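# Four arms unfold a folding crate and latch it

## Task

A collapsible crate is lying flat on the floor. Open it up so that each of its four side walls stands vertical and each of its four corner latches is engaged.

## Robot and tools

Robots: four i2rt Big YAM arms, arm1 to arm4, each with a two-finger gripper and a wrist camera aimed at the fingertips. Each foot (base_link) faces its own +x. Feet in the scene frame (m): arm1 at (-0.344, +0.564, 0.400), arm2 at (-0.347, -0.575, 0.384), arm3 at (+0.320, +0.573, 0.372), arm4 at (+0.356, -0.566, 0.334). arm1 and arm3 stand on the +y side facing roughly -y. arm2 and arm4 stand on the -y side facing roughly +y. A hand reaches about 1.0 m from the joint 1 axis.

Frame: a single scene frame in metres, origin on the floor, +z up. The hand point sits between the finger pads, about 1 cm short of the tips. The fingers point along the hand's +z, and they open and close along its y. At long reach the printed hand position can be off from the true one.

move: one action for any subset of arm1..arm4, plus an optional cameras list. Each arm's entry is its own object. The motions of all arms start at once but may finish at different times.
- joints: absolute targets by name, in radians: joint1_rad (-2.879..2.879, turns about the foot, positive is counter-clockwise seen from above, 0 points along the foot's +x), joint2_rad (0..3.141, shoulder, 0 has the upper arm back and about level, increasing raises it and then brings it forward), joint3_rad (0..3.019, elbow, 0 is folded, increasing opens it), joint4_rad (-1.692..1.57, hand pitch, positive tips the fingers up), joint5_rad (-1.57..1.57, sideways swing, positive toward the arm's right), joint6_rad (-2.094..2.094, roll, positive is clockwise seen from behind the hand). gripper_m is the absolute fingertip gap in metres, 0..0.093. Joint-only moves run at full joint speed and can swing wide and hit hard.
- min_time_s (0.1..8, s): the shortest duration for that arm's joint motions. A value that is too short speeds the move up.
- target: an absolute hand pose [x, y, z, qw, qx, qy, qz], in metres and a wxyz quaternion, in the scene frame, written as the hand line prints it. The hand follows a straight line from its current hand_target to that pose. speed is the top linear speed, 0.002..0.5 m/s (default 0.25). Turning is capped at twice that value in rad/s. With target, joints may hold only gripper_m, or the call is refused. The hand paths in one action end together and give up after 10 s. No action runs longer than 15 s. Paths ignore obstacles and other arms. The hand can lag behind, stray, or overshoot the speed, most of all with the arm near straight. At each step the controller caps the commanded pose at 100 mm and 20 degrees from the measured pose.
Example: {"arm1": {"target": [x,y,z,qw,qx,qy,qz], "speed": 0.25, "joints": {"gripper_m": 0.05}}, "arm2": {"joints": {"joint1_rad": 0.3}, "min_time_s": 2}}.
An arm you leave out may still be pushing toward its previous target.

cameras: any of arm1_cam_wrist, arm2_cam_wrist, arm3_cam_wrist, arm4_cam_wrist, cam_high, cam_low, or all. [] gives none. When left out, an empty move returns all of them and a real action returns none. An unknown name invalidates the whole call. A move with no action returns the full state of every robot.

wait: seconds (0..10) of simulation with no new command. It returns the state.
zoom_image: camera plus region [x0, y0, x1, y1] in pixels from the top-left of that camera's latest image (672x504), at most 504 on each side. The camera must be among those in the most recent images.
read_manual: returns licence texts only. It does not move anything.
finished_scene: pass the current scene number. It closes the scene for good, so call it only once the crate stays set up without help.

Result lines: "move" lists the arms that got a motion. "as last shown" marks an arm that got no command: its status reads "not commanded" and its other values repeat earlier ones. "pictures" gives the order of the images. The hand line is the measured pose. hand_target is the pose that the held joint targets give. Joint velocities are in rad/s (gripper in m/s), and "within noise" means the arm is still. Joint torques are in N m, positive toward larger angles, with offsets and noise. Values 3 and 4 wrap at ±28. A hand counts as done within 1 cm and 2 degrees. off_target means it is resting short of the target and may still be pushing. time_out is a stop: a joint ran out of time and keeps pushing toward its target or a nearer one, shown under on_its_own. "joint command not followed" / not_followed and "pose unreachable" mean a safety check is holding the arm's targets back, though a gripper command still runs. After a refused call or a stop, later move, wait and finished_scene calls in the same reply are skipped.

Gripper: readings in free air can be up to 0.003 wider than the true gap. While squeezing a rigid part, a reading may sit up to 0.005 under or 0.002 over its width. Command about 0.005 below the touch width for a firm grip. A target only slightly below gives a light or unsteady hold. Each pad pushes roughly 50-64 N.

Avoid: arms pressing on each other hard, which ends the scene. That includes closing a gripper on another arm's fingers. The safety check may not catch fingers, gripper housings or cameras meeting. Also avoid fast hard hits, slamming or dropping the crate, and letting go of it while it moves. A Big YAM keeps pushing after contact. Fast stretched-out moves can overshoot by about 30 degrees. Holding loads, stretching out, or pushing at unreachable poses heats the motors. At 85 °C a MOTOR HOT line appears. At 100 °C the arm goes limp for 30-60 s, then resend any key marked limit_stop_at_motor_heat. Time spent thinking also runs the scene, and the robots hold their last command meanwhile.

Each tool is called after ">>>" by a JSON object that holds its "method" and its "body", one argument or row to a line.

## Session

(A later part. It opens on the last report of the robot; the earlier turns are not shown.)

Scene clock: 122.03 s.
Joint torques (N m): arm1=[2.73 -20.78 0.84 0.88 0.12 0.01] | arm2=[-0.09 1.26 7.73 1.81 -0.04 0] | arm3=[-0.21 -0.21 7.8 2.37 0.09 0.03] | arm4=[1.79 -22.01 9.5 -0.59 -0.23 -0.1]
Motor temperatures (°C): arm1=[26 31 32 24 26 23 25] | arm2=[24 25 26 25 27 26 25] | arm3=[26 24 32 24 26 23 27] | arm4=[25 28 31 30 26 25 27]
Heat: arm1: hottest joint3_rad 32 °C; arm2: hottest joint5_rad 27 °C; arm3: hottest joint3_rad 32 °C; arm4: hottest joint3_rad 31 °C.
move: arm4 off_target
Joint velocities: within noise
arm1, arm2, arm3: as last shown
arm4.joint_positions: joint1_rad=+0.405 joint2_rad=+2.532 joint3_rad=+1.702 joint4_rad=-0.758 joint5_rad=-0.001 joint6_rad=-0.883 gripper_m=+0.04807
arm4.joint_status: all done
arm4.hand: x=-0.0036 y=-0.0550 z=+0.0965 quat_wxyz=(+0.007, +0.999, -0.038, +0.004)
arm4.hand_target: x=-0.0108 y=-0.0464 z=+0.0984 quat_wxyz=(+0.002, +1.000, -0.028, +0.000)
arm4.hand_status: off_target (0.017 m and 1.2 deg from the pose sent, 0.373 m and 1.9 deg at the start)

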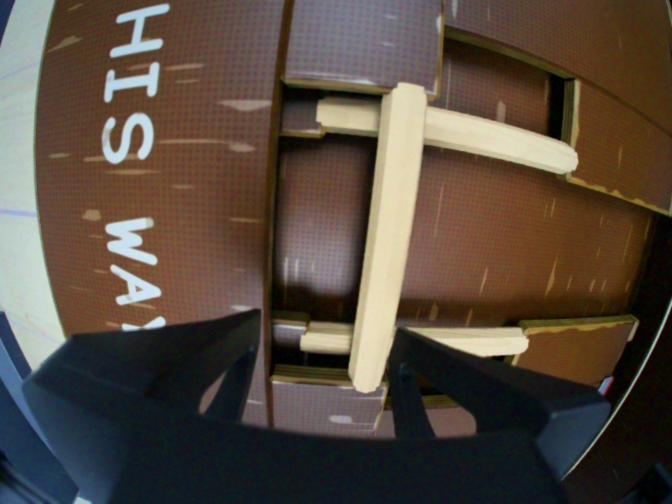

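>>> {"method": "move", "body": {
  "arm4": {"target": [-0.021, -0.012, 0.092, 0, 0.9995, -0.0305, 0], "speed": 0.25}
}}

>>> {"method": "move", "body": {
  "arm4": {"target": [-0.021, -0.010, 0.038, 0, 0.9995, -0.0305, 0], "speed": 0.15},
  "cameras": ["arm4_cam_wrist"]
}}

>>> {"method": "zoom_image", "body": {
  "camera": "arm4_cam_wrist",
  "region": [160, 100, 500, 500]
}}

Scene clock: 126.70 s.
Joint torques (N m): arm1=[2.14 -21.01 0.99 0.95 0.16 0.06] | arm2=[-0.09 1.26 7.73 1.83 -0.04 0] | arm3=[-0.44 0.21 7.72 2.33 0.14 0.02] | arm4=[1.32 -21.6 10.7 -0.53 -0.11 -0.11]
Motor temperatures (°C): arm1=[26 31 32 24 26 23 25] | arm2=[24 25 26 25 27 26 25] | arm3=[26 24 32 24 26 23 27] | arm4=[25 28 31 30 26 25 27]
Heat: arm1: hottest joint3_rad 32 °C; arm2: hottest joint5_rad 27 °C; arm3: hottest joint3_rad 32 °C; arm4: hottest joint3_rad 31 °C.
move: arm4 off_target
Joint velocities: within noise
arm1, arm2, arm3: as last shown
arm4.joint_positions: joint1_rad=+0.393 joint2_rad=+2.592 joint3_rad=+1.857 joint4_rad=-0.833 joint5_rad=-0.001 joint6_rad=-0.894 gripper_m=+0.04807
arm4.joint_status: not commanded
arm4.hand: x=-0.0196 y=-0.0180 z=+0.1011 quat_wxyz=(-0.001, +0.999, -0.038, -0.002)
arm4.hand_target: x=-0.0182 y=-0.0098 z=+0.0922 quat_wxyz=(-0.001, +0.999, -0.033, -0.001)
arm4.hand_status: off_target (0.011 m and 0.9 deg from the pose sent, 0.047 m and 1.2 deg at the start)
pictures: none

Scene clock: 128.07 s.
Joint torques (N m): arm1=[2.26 -20.37 0.79 0.96 0.13 0.07] | arm2=[-0.09 1.32 7.73 1.81 -0.04 0] | arm3=[-0.73 0.32 7.77 2.35 0.13 0.03] | arm4=[1.49 -22.83 10.14 0.03 -0.12 -0.11]
Motor temperatures (°C): arm1=[26 31 32 24 26 23 25] | arm2=[24 25 26 25 27 26 25] | arm3=[26 24 32 24 26 23 27] | arm4=[25 28 31 30 26 25 27]
Heat: arm1: hottest joint3_rad 32 °C; arm2: hottest joint5_rad 27 °C; arm3: hottest joint3_rad 32 °C; arm4: hottest joint3_rad 31 °C.
move: arm4 off_target
Joint velocities: within noise
arm1, arm2, arm3: as last shown
arm4.joint_positions: joint1_rad=+0.392 joint2_rad=+2.717 joint3_rad=+1.931 joint4_rad=-0.805 joint5_rad=+0.000 joint6_rad=-0.897 gripper_m=+0.04807
arm4.joint_status: not commanded
arm4.hand: x=-0.0157 y=-0.0214 z=+0.0407 quat_wxyz=(+0.008, +0.999, -0.038, +0.006)
arm4.hand_target: x=-0.0199 y=-0.0104 z=+0.0380 quat_wxyz=(+0.000, +1.000, -0.030, +0.000)
arm4.hand_status: off_target (0.013 m and 1.4 deg from the pose sent, 0.064 m and 0.9 deg at the start)

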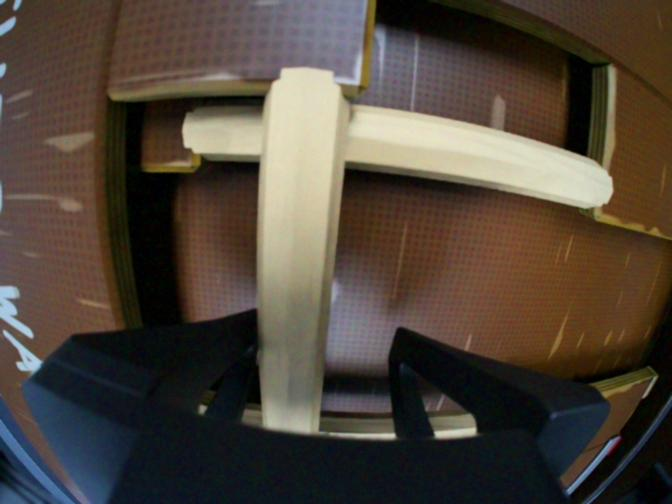

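Scaled by 1.260 from the camera's image (finer frame: 960x720).

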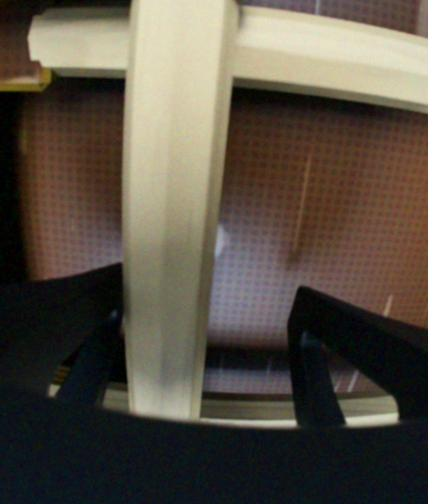

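>>> {"method": "move", "body": {
  "arm4": {"joints": {"gripper_m": 0.010}},
  "cameras": ["arm4_cam_wrist"]
}}

Scene clock: 130.20 s.
Joint torques (N m): arm1=[2.67 -20.54 0.94 1.05 0.11 0.06] | arm2=[-0.03 1.26 7.75 1.8 -0.04 0] | arm3=[-0.79 -0.38 7.79 2.3 0.13 0.02] | arm4=[1.44 -22.95 9.92 1.05 -0.04 0.37]
Motor temperatures (°C): arm1=[26 31 32 24 26 23 25] | arm2=[24 25 26 25 27 26 25] | arm3=[26 24 32 24 26 23 27] | arm4=[25 28 31 30 26 25 27]
Heat: arm1: hottest joint3_rad 32 °C; arm2: hottest joint5_rad 27 °C; arm3: hottest joint3_rad 32 °C; arm4: hottest joint3_rad 31 °C.
move: arm4 off_target
Joint velocities: within noise
arm1: as last shown
arm2.joint_positions: joint1_rad=+0.742 joint2_rad=+0.634 joint3_rad=+1.438 joint4_rad=-1.211 joint5_rad=-0.133 joint6_rad=-0.320 gripper_m=+0.09396
arm2.joint_status: not commanded
arm2.hand: x=-0.5072 y=-0.3840 z=+0.9710 quat_wxyz=(-0.284, +0.802, -0.229, -0.472)
arm2.hand_target: x=-0.5054 y=-0.3866 z=+0.9837 quat_wxyz=(-0.292, +0.795, -0.226, -0.481)
arm2.hand_status: not commanded
arm3.joint_positions: joint1_rad=+0.368 joint2_rad=+0.623 joint3_rad=+1.401 joint4_rad=-1.238 joint5_rad=-0.070 joint6_rad=+0.635 gripper_m=+0.09396
arm3.joint_status: not commanded
arm3.hand: x=+0.3681 y=+0.3300 z=+0.9365 quat_wxyz=(-0.499, -0.717, -0.455, +0.173)
arm3.hand_target: x=+0.3677 y=+0.3328 z=+0.9459 quat_wxyz=(-0.507, -0.712, -0.452, +0.176)
arm3.hand_status: not commanded
arm4.joint_positions: joint1_rad=+0.402 joint2_rad=+2.717 joint3_rad=+1.931 joint4_rad=-0.831 joint5_rad=-0.004 joint6_rad=-0.950 gripper_m=+0.01610
arm4.joint_status: gripper_m off_target (ended at +0.01613, target +0.01000)
arm4.hand: x=-0.0185 y=-0.0312 z=+0.0409 quat_wxyz=(+0.020, +1.000, -0.005, +0.012)
arm4.hand_target: x=-0.0250 y=-0.0144 z=+0.0381 quat_wxyz=(+0.001, +1.000, -0.021, +0.000)
arm4.hand_status: not commanded

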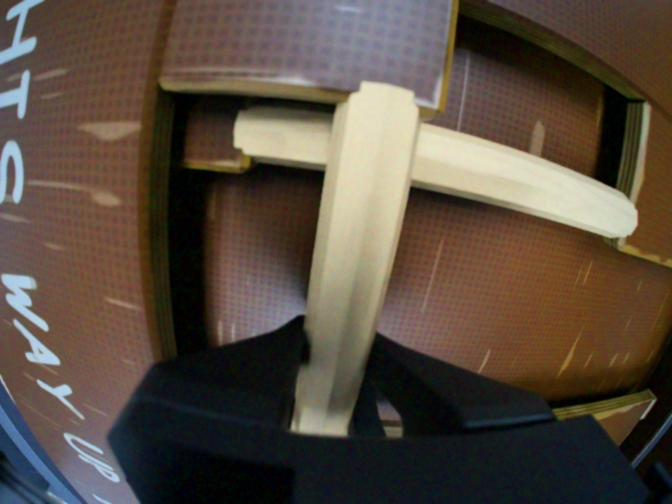

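>>> {"method": "move", "body": {
  "arm4": {"target": [-0.02, -0.042, 0.133, -0.1305, 0.991, -0.0302, 0.004], "speed": 0.15}
}}

>>> {"method": "move", "body": {
  "arm4": {"target": [-0.02, -0.116, 0.210, -0.2588, 0.9654, -0.0295, 0.0079], "speed": 0.15}
}}

>>> {"method": "move", "body": {
  "arm4": {"target": [-0.02, -0.200, 0.235, -0.3827, 0.9235, -0.0282, 0.0117], "speed": 0.12},
  "cameras": ["arm4_cam_wrist", "arm1_cam_wrist", "cam_high", "cam_low"]
}}

>>> {"method": "zoom_image", "body": {
  "camera": "cam_high",
  "region": [230, 190, 430, 400]
}}

>>> {"method": "zoom_image", "body": {
  "camera": "cam_low",
  "region": [200, 180, 480, 380]
}}

Scene clock: 134.60 s.
Joint torques (N m): arm1=[2.26 -20.72 0.88 1.03 0.18 0.08] | arm2=[-0.03 1.26 7.76 1.8 -0.04 0] | arm3=[-0.32 -0.44 7.77 2.45 0.11 0.02] | arm4=[2.08 -25.29 5.55 -0.12 -0.28 0.67]
Motor temperatures (°C): arm1=[26 31 31 24 26 23 25] | arm2=[24 25 26 25 27 26 25] | arm3=[26 24 32 24 26 23 27] | arm4=[25 28 30 30 26 25 27]
Heat: arm1: hottest joint2_rad 31 °C; arm2: hottest joint5_rad 27 °C; arm3: hottest joint3_rad 32 °C; arm4: hottest joint3_rad 30 °C.
move: arm4 off_target
Joint velocities: within noise
arm1, arm2, arm3: as last shown
arm4.joint_positions: joint1_rad=+0.459 joint2_rad=+2.455 joint3_rad=+1.563 joint4_rad=-0.488 joint5_rad=+0.184 joint6_rad=-0.909 gripper_m=+0.01607
arm4.joint_status: not commanded
arm4.hand: x=-0.0170 y=-0.0402 z=+0.1145 quat_wxyz=(-0.131, +0.991, -0.006, +0.014)
arm4.hand_target: x=-0.0217 y=-0.0403 z=+0.1319 quat_wxyz=(-0.134, +0.991, -0.030, +0.003)
arm4.hand_status: off_target (0.019 m and 2.9 deg from the pose sent, 0.093 m and 17.6 deg at the start)
pictures: none

Scene clock: 136.07 s.
Joint torques (N m): arm1=[2.61 -21.01 0.98 0.81 0.14 0.08] | arm2=[-0.03 1.26 7.75 1.81 -0.05 0] | arm3=[-1.14 0.26 7.86 2.26 0.13 0] | arm4=[2.37 -21.6 4.67 0.03 -0.14 0.75]
Motor temperatures (°C): arm1=[26 31 31 24 26 23 25] | arm2=[24 25 26 25 27 26 25] | arm3=[26 24 32 24 26 23 27] | arm4=[25 29 30 30 26 25 27]
Heat: arm1: hottest joint2_rad 31 °C; arm2: hottest joint5_rad 27 °C; arm3: hottest joint3_rad 32 °C; arm4: hottest joint3_rad 30 °C.
move: arm4 off_target
Joint velocities: within noise
arm1, arm2, arm3: as last shown
arm1.joint_positions: joint1_rad=+0.731 joint2_rad=+2.240 joint3_rad=+0.893 joint4_rad=+0.261 joint5_rad=+0.654 joint6_rad=-0.716 gripper_m=+0.01650
arm4.joint_positions: joint1_rad=+0.585 joint2_rad=+2.179 joint3_rad=+1.198 joint4_rad=-0.230 joint5_rad=+0.402 joint6_rad=-0.831 gripper_m=+0.01547
arm4.joint_status: not commanded
arm4.hand: x=-0.0152 y=-0.1042 z=+0.2003 quat_wxyz=(-0.262, +0.965, -0.011, +0.020)
arm4.hand_target: x=-0.0162 y=-0.1113 z=+0.2109 quat_wxyz=(-0.260, +0.965, -0.033, +0.010)
arm4.hand_status: off_target (0.016 m and 2.6 deg from the pose sent, 0.122 m and 15.2 deg at the start)
pictures: none

Scene clock: 137.70 s.
Joint torques (N m): arm1=[2.61 -21.19 0.98 1.02 0.16 0.05] | arm2=[-0.03 1.26 7.75 1.81 -0.04 0] | arm3=[-0.67 0.26 7.82 2.37 0.07 0.03] | arm4=[3.6 -18.08 3.63 0.5 -0.25 0.64]
Motor temperatures (°C): arm1=[26 31 31 24 26 23 25] | arm2=[24 25 26 25 27 26 25] | arm3=[26 24 32 24 26 23 27] | arm4=[25 29 30 30 26 25 27]
Heat: arm1: hottest joint2_rad 31 °C; arm2: hottest joint5_rad 27 °C; arm3: hottest joint3_rad 32 °C; arm4: hottest joint3_rad 30 °C.
move: arm4 off_target
Joint velocities: within noise
arm1, arm2, arm3: as last shown
arm4.joint_positions: joint1_rad=+0.771 joint2_rad=+2.071 joint3_rad=+0.948 joint4_rad=+0.000 joint5_rad=+0.684 joint6_rad=-0.708 gripper_m=+0.01562
arm4.joint_status: not commanded
arm4.hand: x=-0.0125 y=-0.1850 z=+0.2318 quat_wxyz=(-0.387, +0.921, -0.021, +0.032)
arm4.hand_target: x=-0.0177 y=-0.1983 z=+0.2357 quat_wxyz=(-0.382, +0.924, -0.029, +0.016)
arm4.hand_status: off_target (0.017 m and 2.5 deg from the pose sent, 0.102 m and 14.7 deg at the start)
pictures: arm1_cam_wrist, arm4_cam_wrist, cam_high, cam_low

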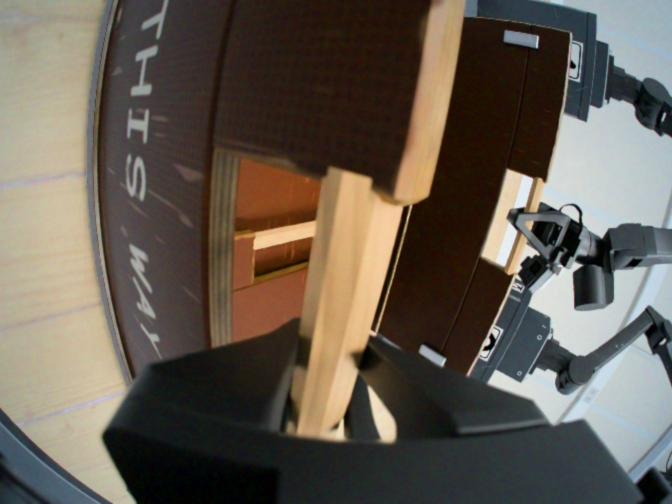

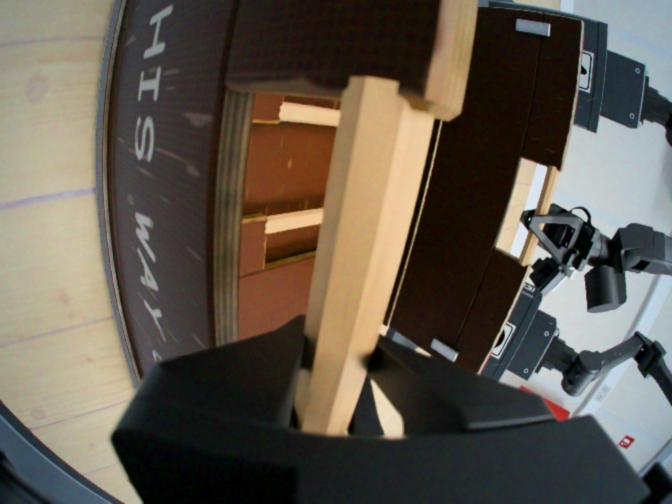

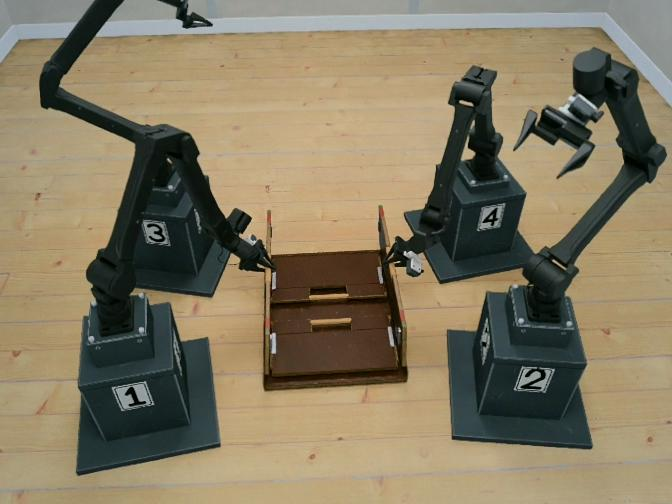

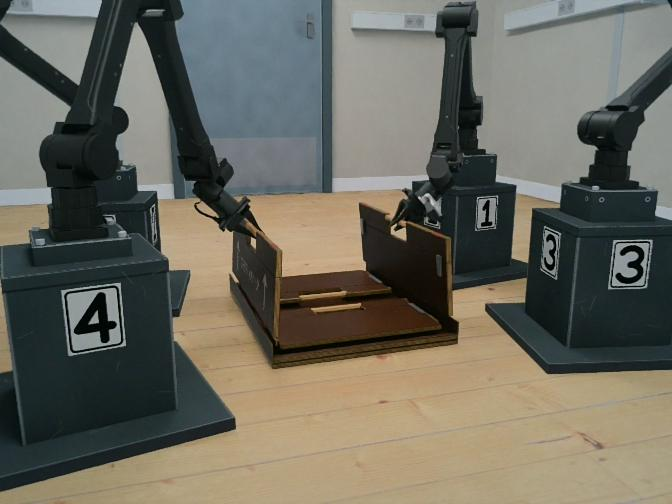

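Scaled by 2.400 from the camera's image (finer frame: 960x720).

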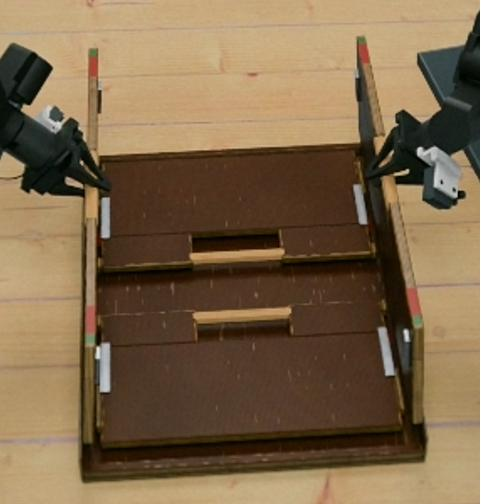

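Scaled by 1.800 from the camera's image (finer frame: 960x720).

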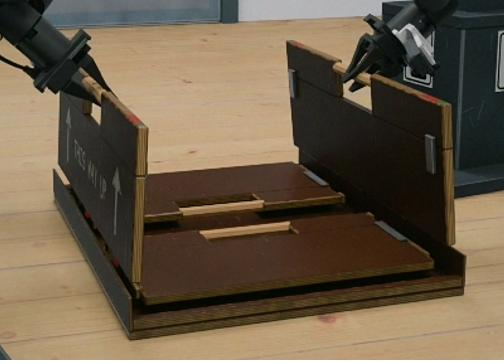

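>>> {"method": "move", "body": {
  "arm2": {"target": [-0.075, -0.01, 0.33, 0, 0.6855, -0.7283, 0], "speed": 0.45, "joints": {"gripper_m": 0.048}},
  "arm3": {"target": [0.16, 0.05, 0.46, 0, 0.7283, 0.6855, 0], "speed": 0.45, "joints": {"gripper_m": 0.048}},
  "cameras": ["arm2_cam_wrist", "arm3_cam_wrist"]
}}

Scene clock: 152.23 s.
Joint torques (N m): arm1=[2.84 -20.66 0.95 1.05 0.1 0.03] | arm2=[-0.62 -24.18 8.46 -0.14 0.07 0.06] | arm3=[-1.38 -15.56 10.06 -0.21 0.19 -0.05] | arm4=[3.55 -18.08 3.64 0.51 -0.25 0.63]
Motor temperatures (°C): arm1=[26 31 30 24 26 23 25] | arm2=[24 25 26 25 27 26 25] | arm3=[26 24 33 24 26 23 27] | arm4=[25 29 29 30 26 25 27]
Heat: arm1: hottest joint2_rad 31 °C; arm2: hottest joint5_rad 27 °C; arm3: hottest joint3_rad 33 °C; arm4: hottest joint4_rad 30 °C.
move: arm2 off_target; arm3 off_target
Joint velocities: within noise
arm1.joint_positions: joint1_rad=+0.731 joint2_rad=+2.240 joint3_rad=+0.893 joint4_rad=+0.261 joint5_rad=+0.654 joint6_rad=-0.716 gripper_m=+0.01650
arm1.joint_status: not commanded
arm1.hand: x=-0.0187 y=+0.1783 z=+0.2255 quat_wxyz=(+0.024, -0.048, -0.920, +0.388)
arm1.hand_target: x=-0.0092 y=+0.1931 z=+0.2325 quat_wxyz=(+0.018, -0.028, -0.923, +0.384)
arm1.hand_status: not commanded
arm2.joint_positions: joint1_rad=-0.310 joint2_rad=+2.226 joint3_rad=+1.607 joint4_rad=-1.019 joint5_rad=-0.007 joint6_rad=-0.399 gripper_m=+0.04813
arm2.joint_status: all done
arm2.hand: x=-0.0880 y=-0.0329 z=+0.3046 quat_wxyz=(+0.033, +0.690, -0.723, +0.009)
arm2.hand_target: x=-0.0776 y=-0.0170 z=+0.3274 quat_wxyz=(+0.010, +0.686, -0.728, +0.002)
arm2.hand_status: off_target (0.037 m and 3.9 deg from the pose sent, 0.859 m and 88.4 deg at the start)
arm3.joint_positions: joint1_rad=-0.075 joint2_rad=+1.840 joint3_rad=+1.427 joint4_rad=-1.190 joint5_rad=+0.003 joint6_rad=-0.221 gripper_m=+0.04812
arm3.joint_status: all done
arm3.hand: x=+0.1673 y=+0.0659 z=+0.4476 quat_wxyz=(+0.008, -0.731, -0.682, -0.014)
arm3.hand_target: x=+0.1581 y=+0.0530 z=+0.4576 quat_wxyz=(+0.004, -0.731, -0.683, -0.003)
arm3.hand_status: off_target (0.021 m and 1.9 deg from the pose sent, 0.591 m and 67.0 deg at the start)
arm4: as last shown

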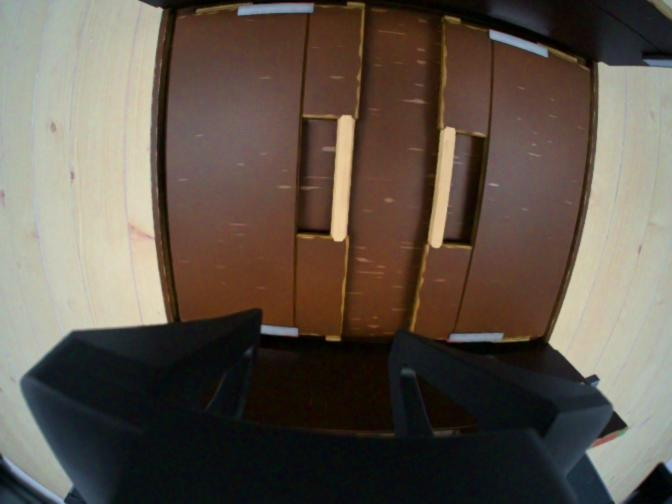

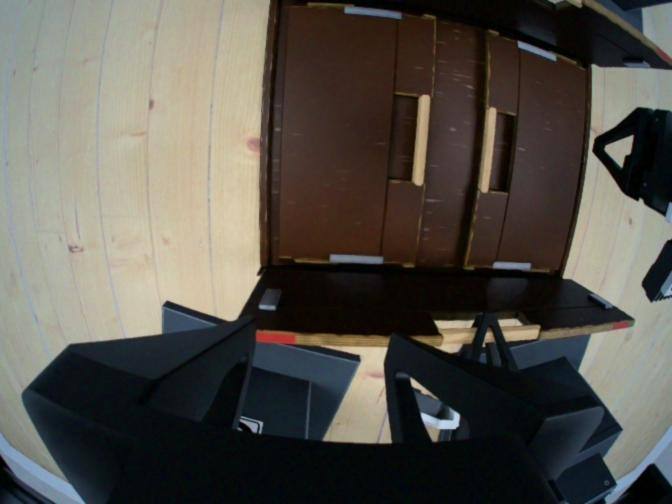

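>>> {"method": "move", "body": {
  "arm2": {"target": [-0.062, 0.006, 0.118, 0, 0.7283, -0.6855, 0], "speed": 0.35},
  "cameras": ["arm2_cam_wrist", "cam_high"]
}}

>>> {"method": "zoom_image", "body": {
  "camera": "arm2_cam_wrist",
  "region": [160, 100, 500, 500]
}}

Scene clock: 161.77 s.
Joint torques (N m): arm1=[2.2 -20.89 0.84 0.95 0.17 0.09] | arm2=[-0.79 -26.17 6.87 0.49 0.04 -0.12] | arm3=[-1.61 -15.56 10.02 -0.27 0.23 -0.04] | arm4=[3.55 -18.08 3.64 0.51 -0.25 0.63]
Motor temperatures (°C): arm1=[26 31 30 24 26 23 26] | arm2=[24 26 26 25 27 26 25] | arm3=[26 24 33 24 26 23 27] | arm4=[25 28 29 30 26 25 28]
Heat: arm1: hottest joint2_rad 31 °C; arm2: hottest joint5_rad 27 °C; arm3: hottest joint3_rad 33 °C; arm4: hottest joint4_rad 30 °C.
move: arm2 off_target
Joint velocities: within noise
arm1, arm3, arm4: as last shown
arm2.joint_positions: joint1_rad=-0.307 joint2_rad=+2.642 joint3_rad=+1.768 joint4_rad=-0.760 joint5_rad=-0.003 joint6_rad=-0.506 gripper_m=+0.04813
arm2.joint_status: not commanded
arm2.hand: x=-0.0822 y=-0.0184 z=+0.0963 quat_wxyz=(+0.030, +0.729, -0.684, +0.009)
arm2.hand_target: x=-0.0649 y=+0.0048 z=+0.1192 quat_wxyz=(+0.000, +0.729, -0.684, +0.000)
arm2.hand_status: off_target (0.038 m and 3.6 deg from the pose sent, 0.192 m and 7.3 deg at the start)

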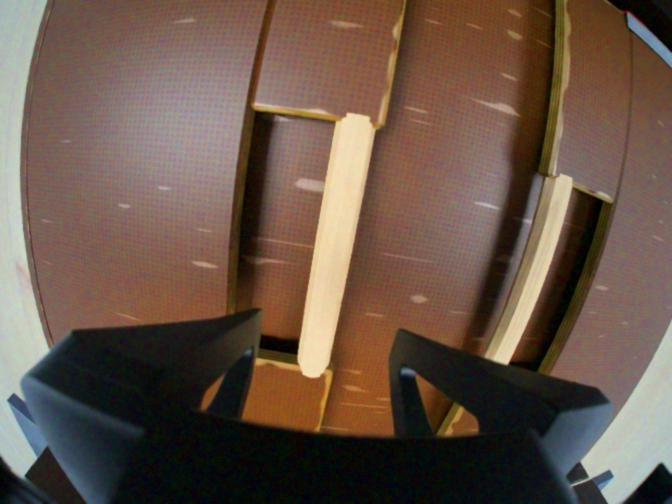

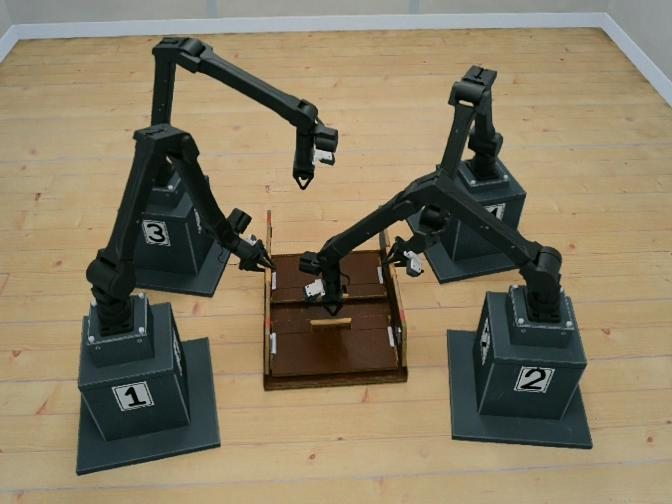

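Scaled by 1.260 from the camera's image (finer frame: 960x720).

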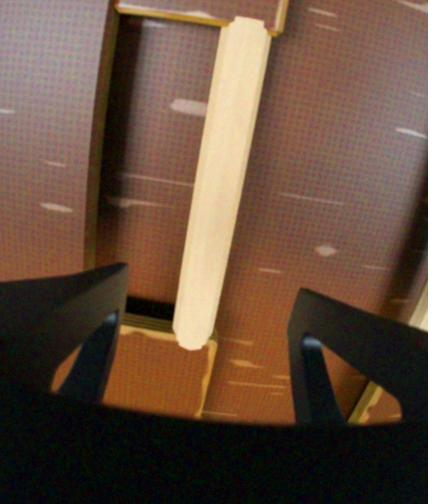

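>>> {"method": "move", "body": {
  "arm2": {"target": [-0.055, 0.006, 0.046, 0, 0.7283, -0.6855, 0], "speed": 0.15},
  "cameras": ["arm2_cam_wrist"]
}}

>>> {"method": "zoom_image", "body": {
  "camera": "arm2_cam_wrist",
  "region": [160, 100, 500, 500]
}}

Scene clock: 166.97 s.
Joint torques (N m): arm1=[2.78 -21.01 1.03 0.8 0.15 0.09] | arm2=[-0.5 -25.64 6.82 0.44 0.03 -0.13] | arm3=[-1.32 -15.74 9.91 -0.28 0.2 -0.05] | arm4=[3.55 -18.08 3.64 0.5 -0.25 0.63]
Motor temperatures (°C): arm1=[26 31 30 24 26 23 26] | arm2=[24 27 27 25 27 26 25] | arm3=[26 25 34 24 26 23 27] | arm4=[25 28 29 30 26 25 28]
Heat: arm1: hottest joint2_rad 31 °C; arm2: hottest joint2_rad 27 °C; arm3: hottest joint3_rad 34 °C; arm4: hottest joint4_rad 30 °C.
move: arm2 off_target
Joint velocities: within noise
arm1, arm3, arm4: as last shown
arm2.joint_positions: joint1_rad=-0.321 joint2_rad=+2.794 joint3_rad=+1.889 joint4_rad=-0.716 joint5_rad=-0.003 joint6_rad=-0.524 gripper_m=+0.04813
arm2.joint_status: not commanded
arm2.hand: x=-0.0707 y=-0.0145 z=+0.0321 quat_wxyz=(+0.024, +0.730, -0.683, +0.006)
arm2.hand_target: x=-0.0551 y=+0.0053 z=+0.0465 quat_wxyz=(+0.000, +0.731, -0.683, +0.000)
arm2.hand_status: off_target (0.029 m and 2.8 deg from the pose sent, 0.062 m and 3.6 deg at the start)

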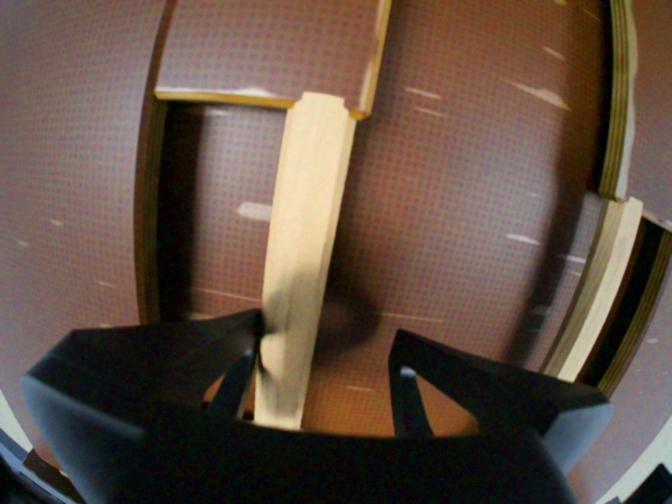

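Scaled by 1.260 from the camera's image (finer frame: 960x720).

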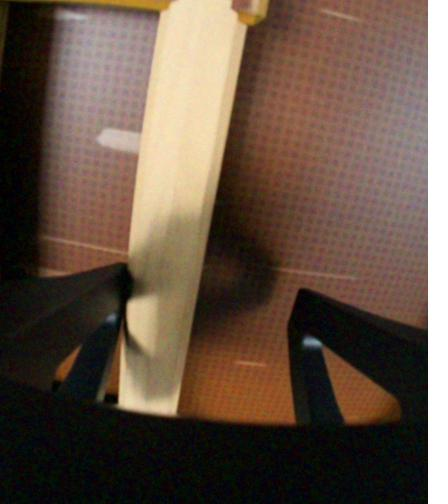

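>>> {"method": "move", "body": {
  "arm2": {"target": [-0.067, 0.006, 0.050, 0, 0.7283, -0.6855, 0], "speed": 0.15}
}}

>>> {"method": "move", "body": {
  "arm2": {"target": [-0.067, 0.006, 0.034, 0, 0.7283, -0.6855, 0], "speed": 0.15},
  "cameras": ["arm2_cam_wrist"]
}}

>>> {"method": "move", "body": {
  "arm2": {"joints": {"gripper_m": 0.010}},
  "cameras": ["arm2_cam_wrist"]
}}

Scene clock: 169.80 s.
Joint torques (N m): arm1=[2.2 -21.25 1.05 1.05 0.14 0.06] | arm2=[0.67 -26.99 4.86 0.65 0.04 0.09] | arm3=[-0.91 -14.92 9.95 -0.27 0.23 -0.04] | arm4=[3.55 -18.08 3.64 0.5 -0.25 0.63]
Motor temperatures (°C): arm1=[26 31 30 24 26 23 26] | arm2=[24 27 27 25 27 26 25] | arm3=[26 25 34 24 26 23 27] | arm4=[25 28 29 30 26 25 28]
Heat: arm1: hottest joint2_rad 31 °C; arm2: hottest joint2_rad 27 °C; arm3: hottest joint3_rad 34 °C; arm4: hottest joint4_rad 30 °C.
move: arm2 off_target
Joint velocities: within noise
arm1, arm3, arm4: as last shown
arm2.joint_positions: joint1_rad=-0.319 joint2_rad=+2.794 joint3_rad=+1.891 joint4_rad=-0.709 joint5_rad=-0.003 joint6_rad=-0.517 gripper_m=+0.04813
arm2.joint_status: not commanded
arm2.hand: x=-0.0705 y=-0.0119 z=+0.0324 quat_wxyz=(+0.020, +0.728, -0.685, +0.005)
arm2.hand_target: x=-0.0673 y=+0.0062 z=+0.0497 quat_wxyz=(+0.000, +0.728, -0.685, +0.000)
arm2.hand_status: off_target (0.025 m and 2.4 deg from the pose sent, 0.027 m and 2.8 deg at the start)
pictures: none

Scene clock: 170.77 s.
Joint torques (N m): arm1=[2.08 -20.72 1.06 0.87 0.13 0.06] | arm2=[0.62 -24.18 6.67 0.68 0.04 0.07] | arm3=[-1.03 -15.79 9.92 -0.28 0.25 -0.07] | arm4=[3.55 -18.08 3.64 0.5 -0.25 0.63]
Motor temperatures (°C): arm1=[26 31 30 24 26 23 26] | arm2=[24 27 27 25 27 26 25] | arm3=[26 25 34 24 26 23 27] | arm4=[25 28 29 30 26 25 28]
Heat: arm1: hottest joint2_rad 31 °C; arm2: hottest joint2_rad 27 °C; arm3: hottest joint3_rad 34 °C; arm4: hottest joint4_rad 30 °C.
move: arm2 off_target
Joint velocities: within noise
arm1, arm3, arm4: as last shown
arm2.joint_positions: joint1_rad=-0.319 joint2_rad=+2.794 joint3_rad=+1.891 joint4_rad=-0.702 joint5_rad=-0.003 joint6_rad=-0.517 gripper_m=+0.04813
arm2.joint_status: not commanded
arm2.hand: x=-0.0697 y=-0.0102 z=+0.0323 quat_wxyz=(+0.016, +0.728, -0.685, +0.004)
arm2.hand_target: x=-0.0672 y=+0.0056 z=+0.0343 quat_wxyz=(+0.000, +0.728, -0.685, +0.000)
arm2.hand_status: off_target (0.017 m and 1.9 deg from the pose sent, 0.018 m and 2.4 deg at the start)

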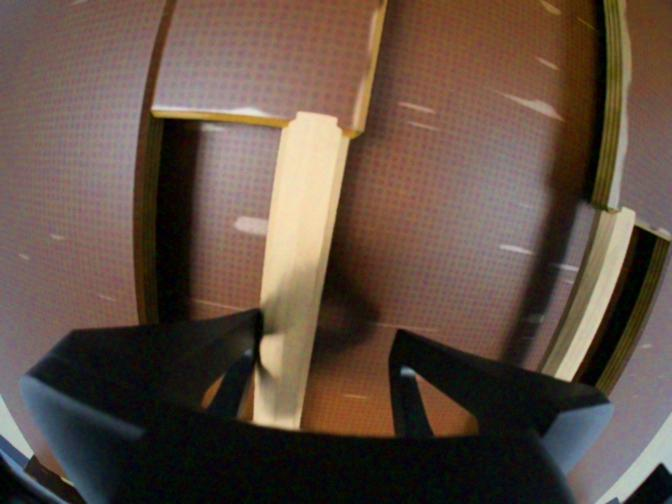

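Scene clock: 171.47 s.
Joint torques (N m): arm1=[2.9 -21.19 1.14 0.92 0.13 0.07] | arm2=[-0.79 -24.41 6.65 0.95 0.12 0.05] | arm3=[-1.26 -15.74 9.96 -0.35 0.19 -0.07] | arm4=[3.55 -18.08 3.64 0.51 -0.25 0.63]
Motor temperatures (°C): arm1=[26 31 30 24 26 23 26] | arm2=[24 27 27 25 27 26 25] | arm3=[26 25 34 24 26 23 27] | arm4=[25 28 29 30 26 25 28]
Heat: arm1: hottest joint2_rad 31 °C; arm2: hottest joint2_rad 27 °C; arm3: hottest joint3_rad 34 °C; arm4: hottest joint4_rad 30 °C.
move: arm2 off_target
Joint velocities: within noise
arm1, arm3, arm4: as last shown
arm2.joint_positions: joint1_rad=-0.299 joint2_rad=+2.797 joint3_rad=+1.891 joint4_rad=-0.711 joint5_rad=-0.012 joint6_rad=-0.509 gripper_m=+0.01693
arm2.joint_status: gripper_m off_target (ended at +0.01697, target +0.01000)
arm2.hand: x=-0.0841 y=-0.0075 z=+0.0305 quat_wxyz=(+0.024, +0.732, -0.681, +0.002)
arm2.hand_target: x=-0.0707 y=+0.0068 z=+0.0341 quat_wxyz=(+0.002, +0.727, -0.686, -0.003)
arm2.hand_status: not commanded

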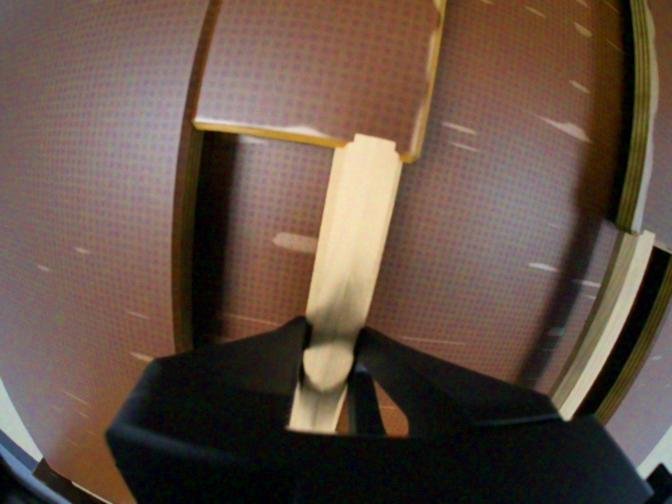

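>>> {"method": "move", "body": {
  "arm2": {"target": [-0.100, 0.006, 0.152, -0.0895, 0.722, -0.6796, 0.095], "speed": 0.15}
}}

>>> {"method": "move", "body": {
  "arm2": {"target": [-0.175, 0.005, 0.230, -0.1774, 0.7035, -0.6621, 0.1885], "speed": 0.15},
  "cameras": ["arm2_cam_wrist", "arm3_cam_wrist", "cam_high", "cam_low"]
}}

Scene clock: 176.83 s.
Joint torques (N m): arm1=[2.08 -19.96 1.81 1.05 -0.04 0.05] | arm2=[1.73 -33.9 1.92 -1.63 1.18 0.3] | arm3=[-1.44 -14.86 9.92 -0.25 0.21 -0.08] | arm4=[2.43 -17.44 4.46 0.5 -0.29 0.5]
Motor temperatures (°C): arm1=[26 31 30 24 26 23 26] | arm2=[24 28 27 25 27 26 25] | arm3=[26 25 35 24 26 23 27] | arm4=[25 28 29 30 26 25 28]
Heat: arm1: hottest joint2_rad 31 °C; arm2: hottest joint2_rad 28 °C; arm3: hottest joint3_rad 35 °C; arm4: hottest joint4_rad 30 °C.
move: arm2 off_target
Joint velocities: within noise
arm1.joint_positions: joint1_rad=+0.737 joint2_rad=+2.235 joint3_rad=+0.882 joint4_rad=+0.261 joint5_rad=+0.657 joint6_rad=-0.710 gripper_m=+0.01653
arm1.joint_status: not commanded
arm1.hand: x=-0.0204 y=+0.1828 z=+0.2260 quat_wxyz=(+0.025, -0.048, -0.920, +0.388)
arm1.hand_target: x=-0.0088 y=+0.1936 z=+0.2323 quat_wxyz=(+0.017, -0.028, -0.923, +0.384)
arm1.hand_status: not commanded
arm2.joint_positions: joint1_rad=-0.229 joint2_rad=+2.637 joint3_rad=+1.664 joint4_rad=-0.530 joint5_rad=+0.220 joint6_rad=-0.440 gripper_m=+0.01693
arm2.joint_status: not commanded
arm2.hand: x=-0.0902 y=-0.0122 z=+0.0792 quat_wxyz=(-0.072, +0.726, -0.678, +0.089)
arm2.hand_target: x=-0.0920 y=+0.0071 z=+0.1446 quat_wxyz=(-0.094, +0.720, -0.681, +0.093)
arm2.hand_status: off_target (0.076 m and 2.1 deg from the pose sent, 0.123 m and 16.9 deg at the start)
arm3: as last shown
arm4.joint_positions: joint1_rad=+0.786 joint2_rad=+2.067 joint3_rad=+0.937 joint4_rad=+0.000 joint5_rad=+0.686 joint6_rad=-0.696 gripper_m=+0.01562
arm4.joint_status: not commanded
arm4.hand: x=-0.0142 y=-0.1931 z=+0.2315 quat_wxyz=(-0.386, +0.922, -0.019, +0.029)
arm4.hand_target: x=-0.0178 y=-0.1988 z=+0.2352 quat_wxyz=(-0.382, +0.924, -0.028, +0.016)
arm4.hand_status: not commanded
pictures: none

Scene clock: 178.37 s.
Joint torques (N m): arm1=[1.55 -19.37 2.26 1.05 -0.01 -0.03] | arm2=[4.01 -29.45 3.92 -1.36 -0.08 0.36] | arm3=[-1.38 -15.33 10.03 -0.21 0.21 -0.02] | arm4=[2.14 -16.91 5.19 0.51 -0.38 0.37]
Motor temperatures (°C): arm1=[26 31 30 24 26 23 26] | arm2=[24 28 27 25 27 26 25] | arm3=[26 25 35 24 26 23 27] | arm4=[25 29 29 30 26 25 28]
Heat: arm1: hottest joint2_rad 31 °C; arm2: hottest joint2_rad 28 °C; arm3: hottest joint3_rad 35 °C; arm4: hottest joint4_rad 30 °C.
move: arm2 off_target
Joint velocities: within noise
arm1.joint_positions: joint1_rad=+0.743 joint2_rad=+2.232 joint3_rad=+0.873 joint4_rad=+0.261 joint5_rad=+0.657 joint6_rad=-0.704 gripper_m=+0.01653
arm1.joint_status: not commanded
arm1.hand: x=-0.0215 y=+0.1874 z=+0.2257 quat_wxyz=(+0.025, -0.047, -0.921, +0.386)
arm1.hand_target: x=-0.0090 y=+0.1936 z=+0.2319 quat_wxyz=(+0.018, -0.027, -0.923, +0.384)
arm1.hand_status: not commanded
arm2.joint_positions: joint1_rad=-0.057 joint2_rad=+2.421 joint3_rad=+1.481 joint4_rad=-0.576 joint5_rad=+0.536 joint6_rad=-0.262 gripper_m=+0.01693
arm2.joint_status: not commanded
arm2.hand: x=-0.1458 y=-0.0145 z=+0.1819 quat_wxyz=(-0.163, +0.700, -0.663, +0.211)
arm2.hand_target: x=-0.1718 y=+0.0056 z=+0.2268 quat_wxyz=(-0.180, +0.703, -0.661, +0.193)
arm2.hand_status: off_target (0.060 m and 3.1 deg from the pose sent, 0.174 m and 16.9 deg at the start)
arm3: as last shown
arm4.joint_positions: joint1_rad=+0.800 joint2_rad=+2.061 joint3_rad=+0.928 joint4_rad=-0.002 joint5_rad=+0.687 joint6_rad=-0.683 gripper_m=+0.01562
arm4.joint_status: not commanded
arm4.hand: x=-0.0160 y=-0.2001 z=+0.2322 quat_wxyz=(-0.386, +0.922, -0.018, +0.027)
arm4.hand_target: x=-0.0218 y=-0.2027 z=+0.2356 quat_wxyz=(-0.382, +0.924, -0.023, +0.014)
arm4.hand_status: not commanded

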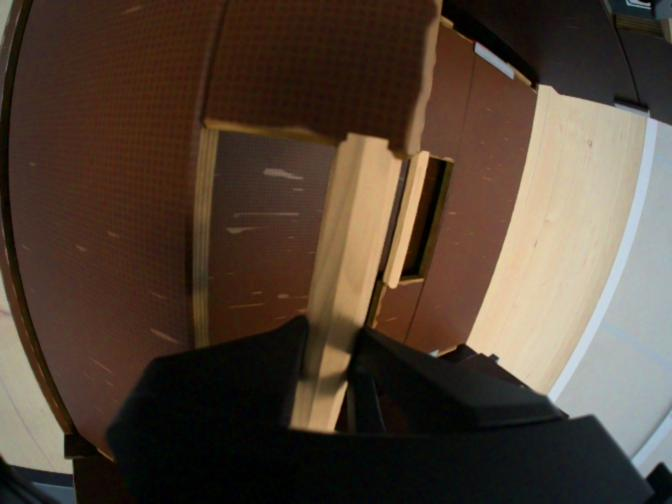

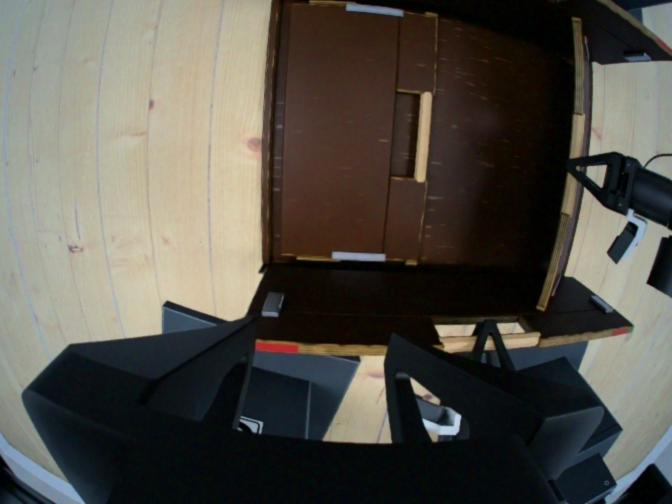

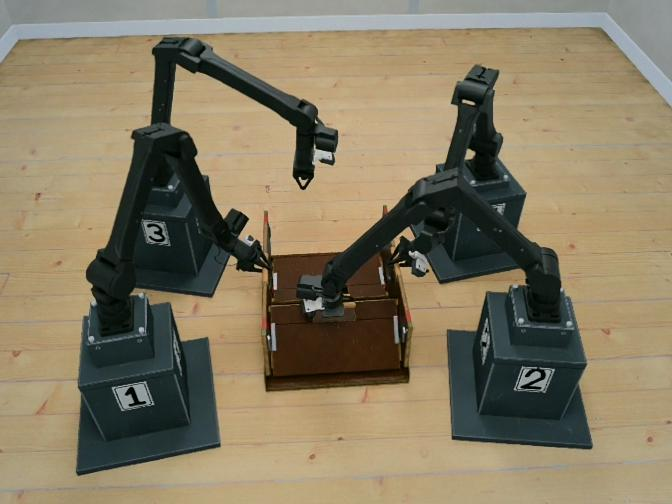

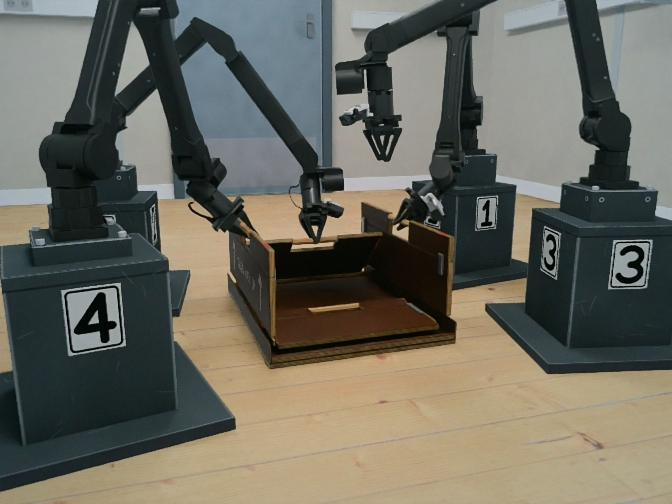

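>>> {"method": "move", "body": {
  "arm2": {"target": [-0.250, 0.004, 0.265, -0.2175, 0.6907, -0.6501, 0.2311], "speed": 0.15}
}}

>>> {"method": "move", "body": {
  "arm2": {"target": [-0.300, 0.003, 0.258, -0.2623, 0.6729, -0.6333, 0.2787], "speed": 0.12},
  "cameras": ["arm2_cam_wrist", "arm3_cam_wrist", "cam_high", "cam_low"]
}}

>>> {"method": "zoom_image", "body": {
  "camera": "cam_high",
  "region": [230, 190, 430, 400]
}}

>>> {"method": "zoom_image", "body": {
  "camera": "arm3_cam_wrist",
  "region": [400, 0, 672, 360]
}}

Scene clock: 183.17 s.
Joint torques (N m): arm1=[1.85 -19.9 2.37 0.95 -0.05 -0.11] | arm2=[5.6 -27.34 5.01 -1.11 -0.71 0.42] | arm3=[-1.61 -15.5 10.06 -0.31 0.22 -0.06] | arm4=[2.14 -16.91 5.23 0.53 -0.38 0.36]
Motor temperatures (°C): arm1=[26 31 29 24 26 23 26] | arm2=[24 29 27 25 27 26 25] | arm3=[26 25 35 24 26 23 27] | arm4=[25 29 28 30 26 25 28]
Heat: arm1: hottest joint2_rad 31 °C; arm2: hottest joint2_rad 29 °C; arm3: hottest joint3_rad 35 °C; arm4: hottest joint4_rad 30 °C.
move: arm2 off_target
Joint velocities: within noise
arm1.joint_positions: joint1_rad=+0.743 joint2_rad=+2.231 joint3_rad=+0.871 joint4_rad=+0.261 joint5_rad=+0.657 joint6_rad=-0.704 gripper_m=+0.01653
arm1.joint_status: not commanded
arm1.hand: x=-0.0218 y=+0.1876 z=+0.2262 quat_wxyz=(+0.025, -0.047, -0.921, +0.386)
arm1.hand_target: x=-0.0093 y=+0.1934 z=+0.2323 quat_wxyz=(+0.018, -0.027, -0.923, +0.384)
arm1.hand_status: not commanded
arm2.joint_positions: joint1_rad=+0.083 joint2_rad=+2.349 joint3_rad=+1.450 joint4_rad=-0.716 joint5_rad=+0.671 joint6_rad=-0.084 gripper_m=+0.01674
arm2.joint_status: not commanded
arm2.hand: x=-0.2078 y=-0.0170 z=+0.2279 quat_wxyz=(-0.201, +0.683, -0.652, +0.262)
arm2.hand_target: x=-0.2475 y=+0.0033 z=+0.2628 quat_wxyz=(-0.217, +0.691, -0.649, +0.231)
arm2.hand_status: off_target (0.060 m and 4.1 deg from the pose sent, 0.135 m and 6.9 deg at the start)
arm3.joint_positions: joint1_rad=-0.075 joint2_rad=+1.840 joint3_rad=+1.427 joint4_rad=-1.190 joint5_rad=+0.003 joint6_rad=-0.221 gripper_m=+0.04812
arm3.joint_status: not commanded
arm3.hand: x=+0.1673 y=+0.0659 z=+0.4476 quat_wxyz=(+0.008, -0.731, -0.682, -0.014)
arm3.hand_target: x=+0.1581 y=+0.0530 z=+0.4576 quat_wxyz=(+0.004, -0.731, -0.683, -0.003)
arm3.hand_status: not commanded
arm4.joint_positions: joint1_rad=+0.800 joint2_rad=+2.061 joint3_rad=+0.926 joint4_rad=-0.002 joint5_rad=+0.687 joint6_rad=-0.683 gripper_m=+0.01562
arm4.joint_status: not commanded
arm4.hand: x=-0.0153 y=-0.2006 z=+0.2318 quat_wxyz=(-0.386, +0.922, -0.018, +0.027)
arm4.hand_target: x=-0.0211 y=-0.2027 z=+0.2352 quat_wxyz=(-0.381, +0.924, -0.023, +0.015)
arm4.hand_status: not commanded
pictures: none

Scene clock: 184.47 s.
Joint torques (N m): arm1=[1.44 -19.49 2.3 0.83 -0.02 -0.04] | arm2=[6.18 -23.3 6.78 -0.77 -0.72 0.39] | arm3=[-1.61 -15.27 9.91 -0.23 0.23 -0.07] | arm4=[2.14 -16.85 5.23 0.53 -0.38 0.36]
Motor temperatures (°C): arm1=[26 31 29 24 26 23 26] | arm2=[24 29 26 25 27 26 25] | arm3=[26 25 35 24 26 23 27] | arm4=[25 29 28 30 26 25 28]
Heat: arm1: hottest joint2_rad 31 °C; arm2: hottest joint2_rad 29 °C; arm3: hottest joint3_rad 35 °C; arm4: hottest joint4_rad 30 °C.
move: arm2 off_target
Joint velocities: within noise
arm1, arm3, arm4: as last shown
arm1.joint_positions: joint1_rad=+0.743 joint2_rad=+2.231 joint3_rad=+0.871 joint4_rad=+0.261 joint5_rad=+0.657 joint6_rad=-0.702 gripper_m=+0.01653
arm1.hand_target: x=-0.0093 y=+0.1934 z=+0.2323 quat_wxyz=(+0.018, -0.028, -0.923, +0.384)
arm2.joint_positions: joint1_rad=+0.196 joint2_rad=+2.361 joint3_rad=+1.475 joint4_rad=-0.838 joint5_rad=+0.806 joint6_rad=+0.088 gripper_m=+0.01674
arm2.joint_status: not commanded
arm2.hand: x=-0.2537 y=-0.0181 z=+0.2448 quat_wxyz=(-0.250, +0.661, -0.636, +0.309)
arm2.hand_target: x=-0.2988 y=+0.0015 z=+0.2582 quat_wxyz=(-0.263, +0.673, -0.632, +0.279)
arm2.hand_status: off_target (0.053 m and 4.0 deg from the pose sent, 0.099 m and 7.7 deg at the start)
arm4.hand_target: x=-0.0210 y=-0.2027 z=+0.2352 quat_wxyz=(-0.381, +0.924, -0.023, +0.015)

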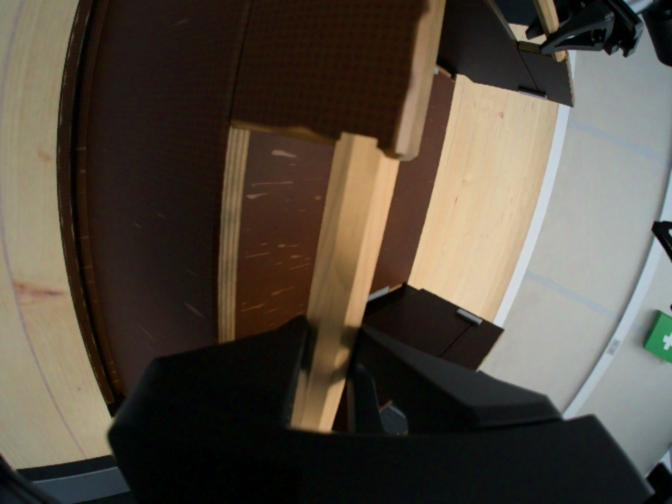

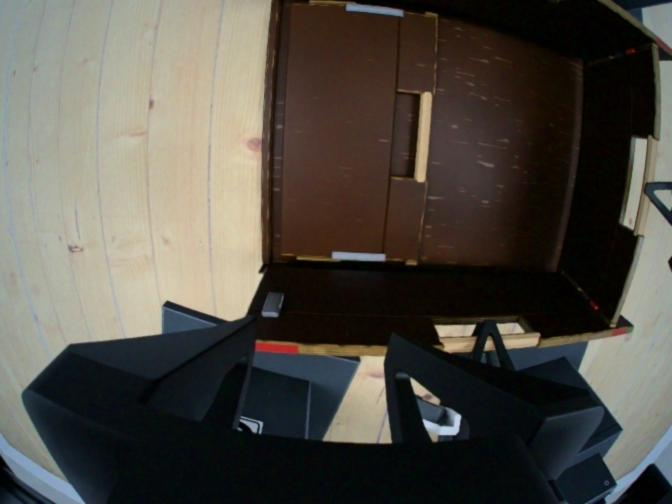

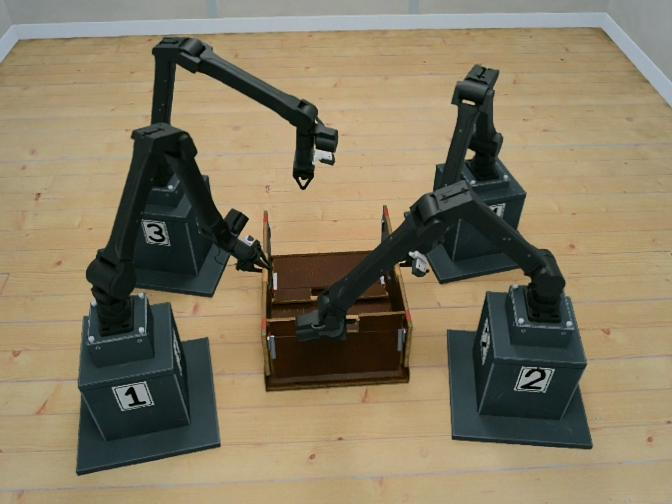

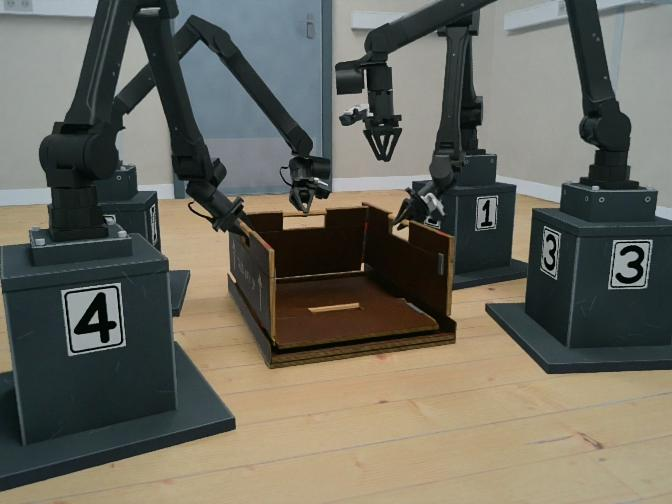

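Scaled by 2.400 from the camera's image (finer frame: 960x720).

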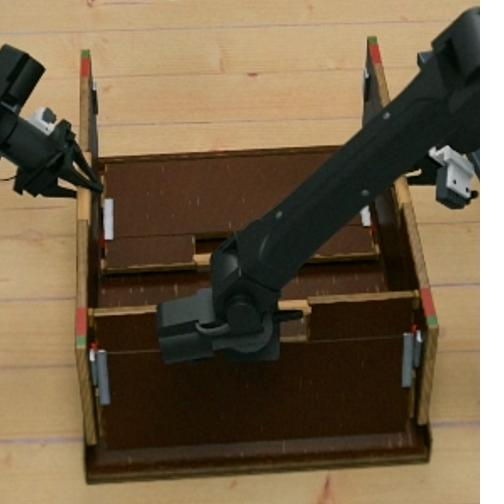

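Scaled by 1.400 from the camera's image (finer frame: 960x720).

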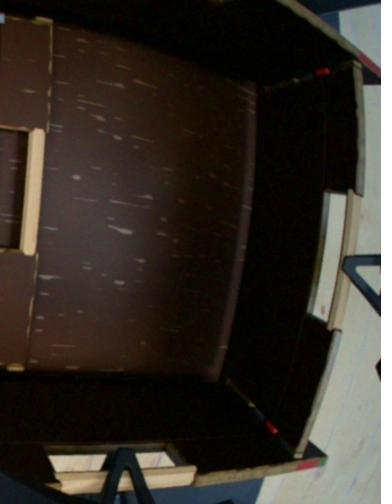

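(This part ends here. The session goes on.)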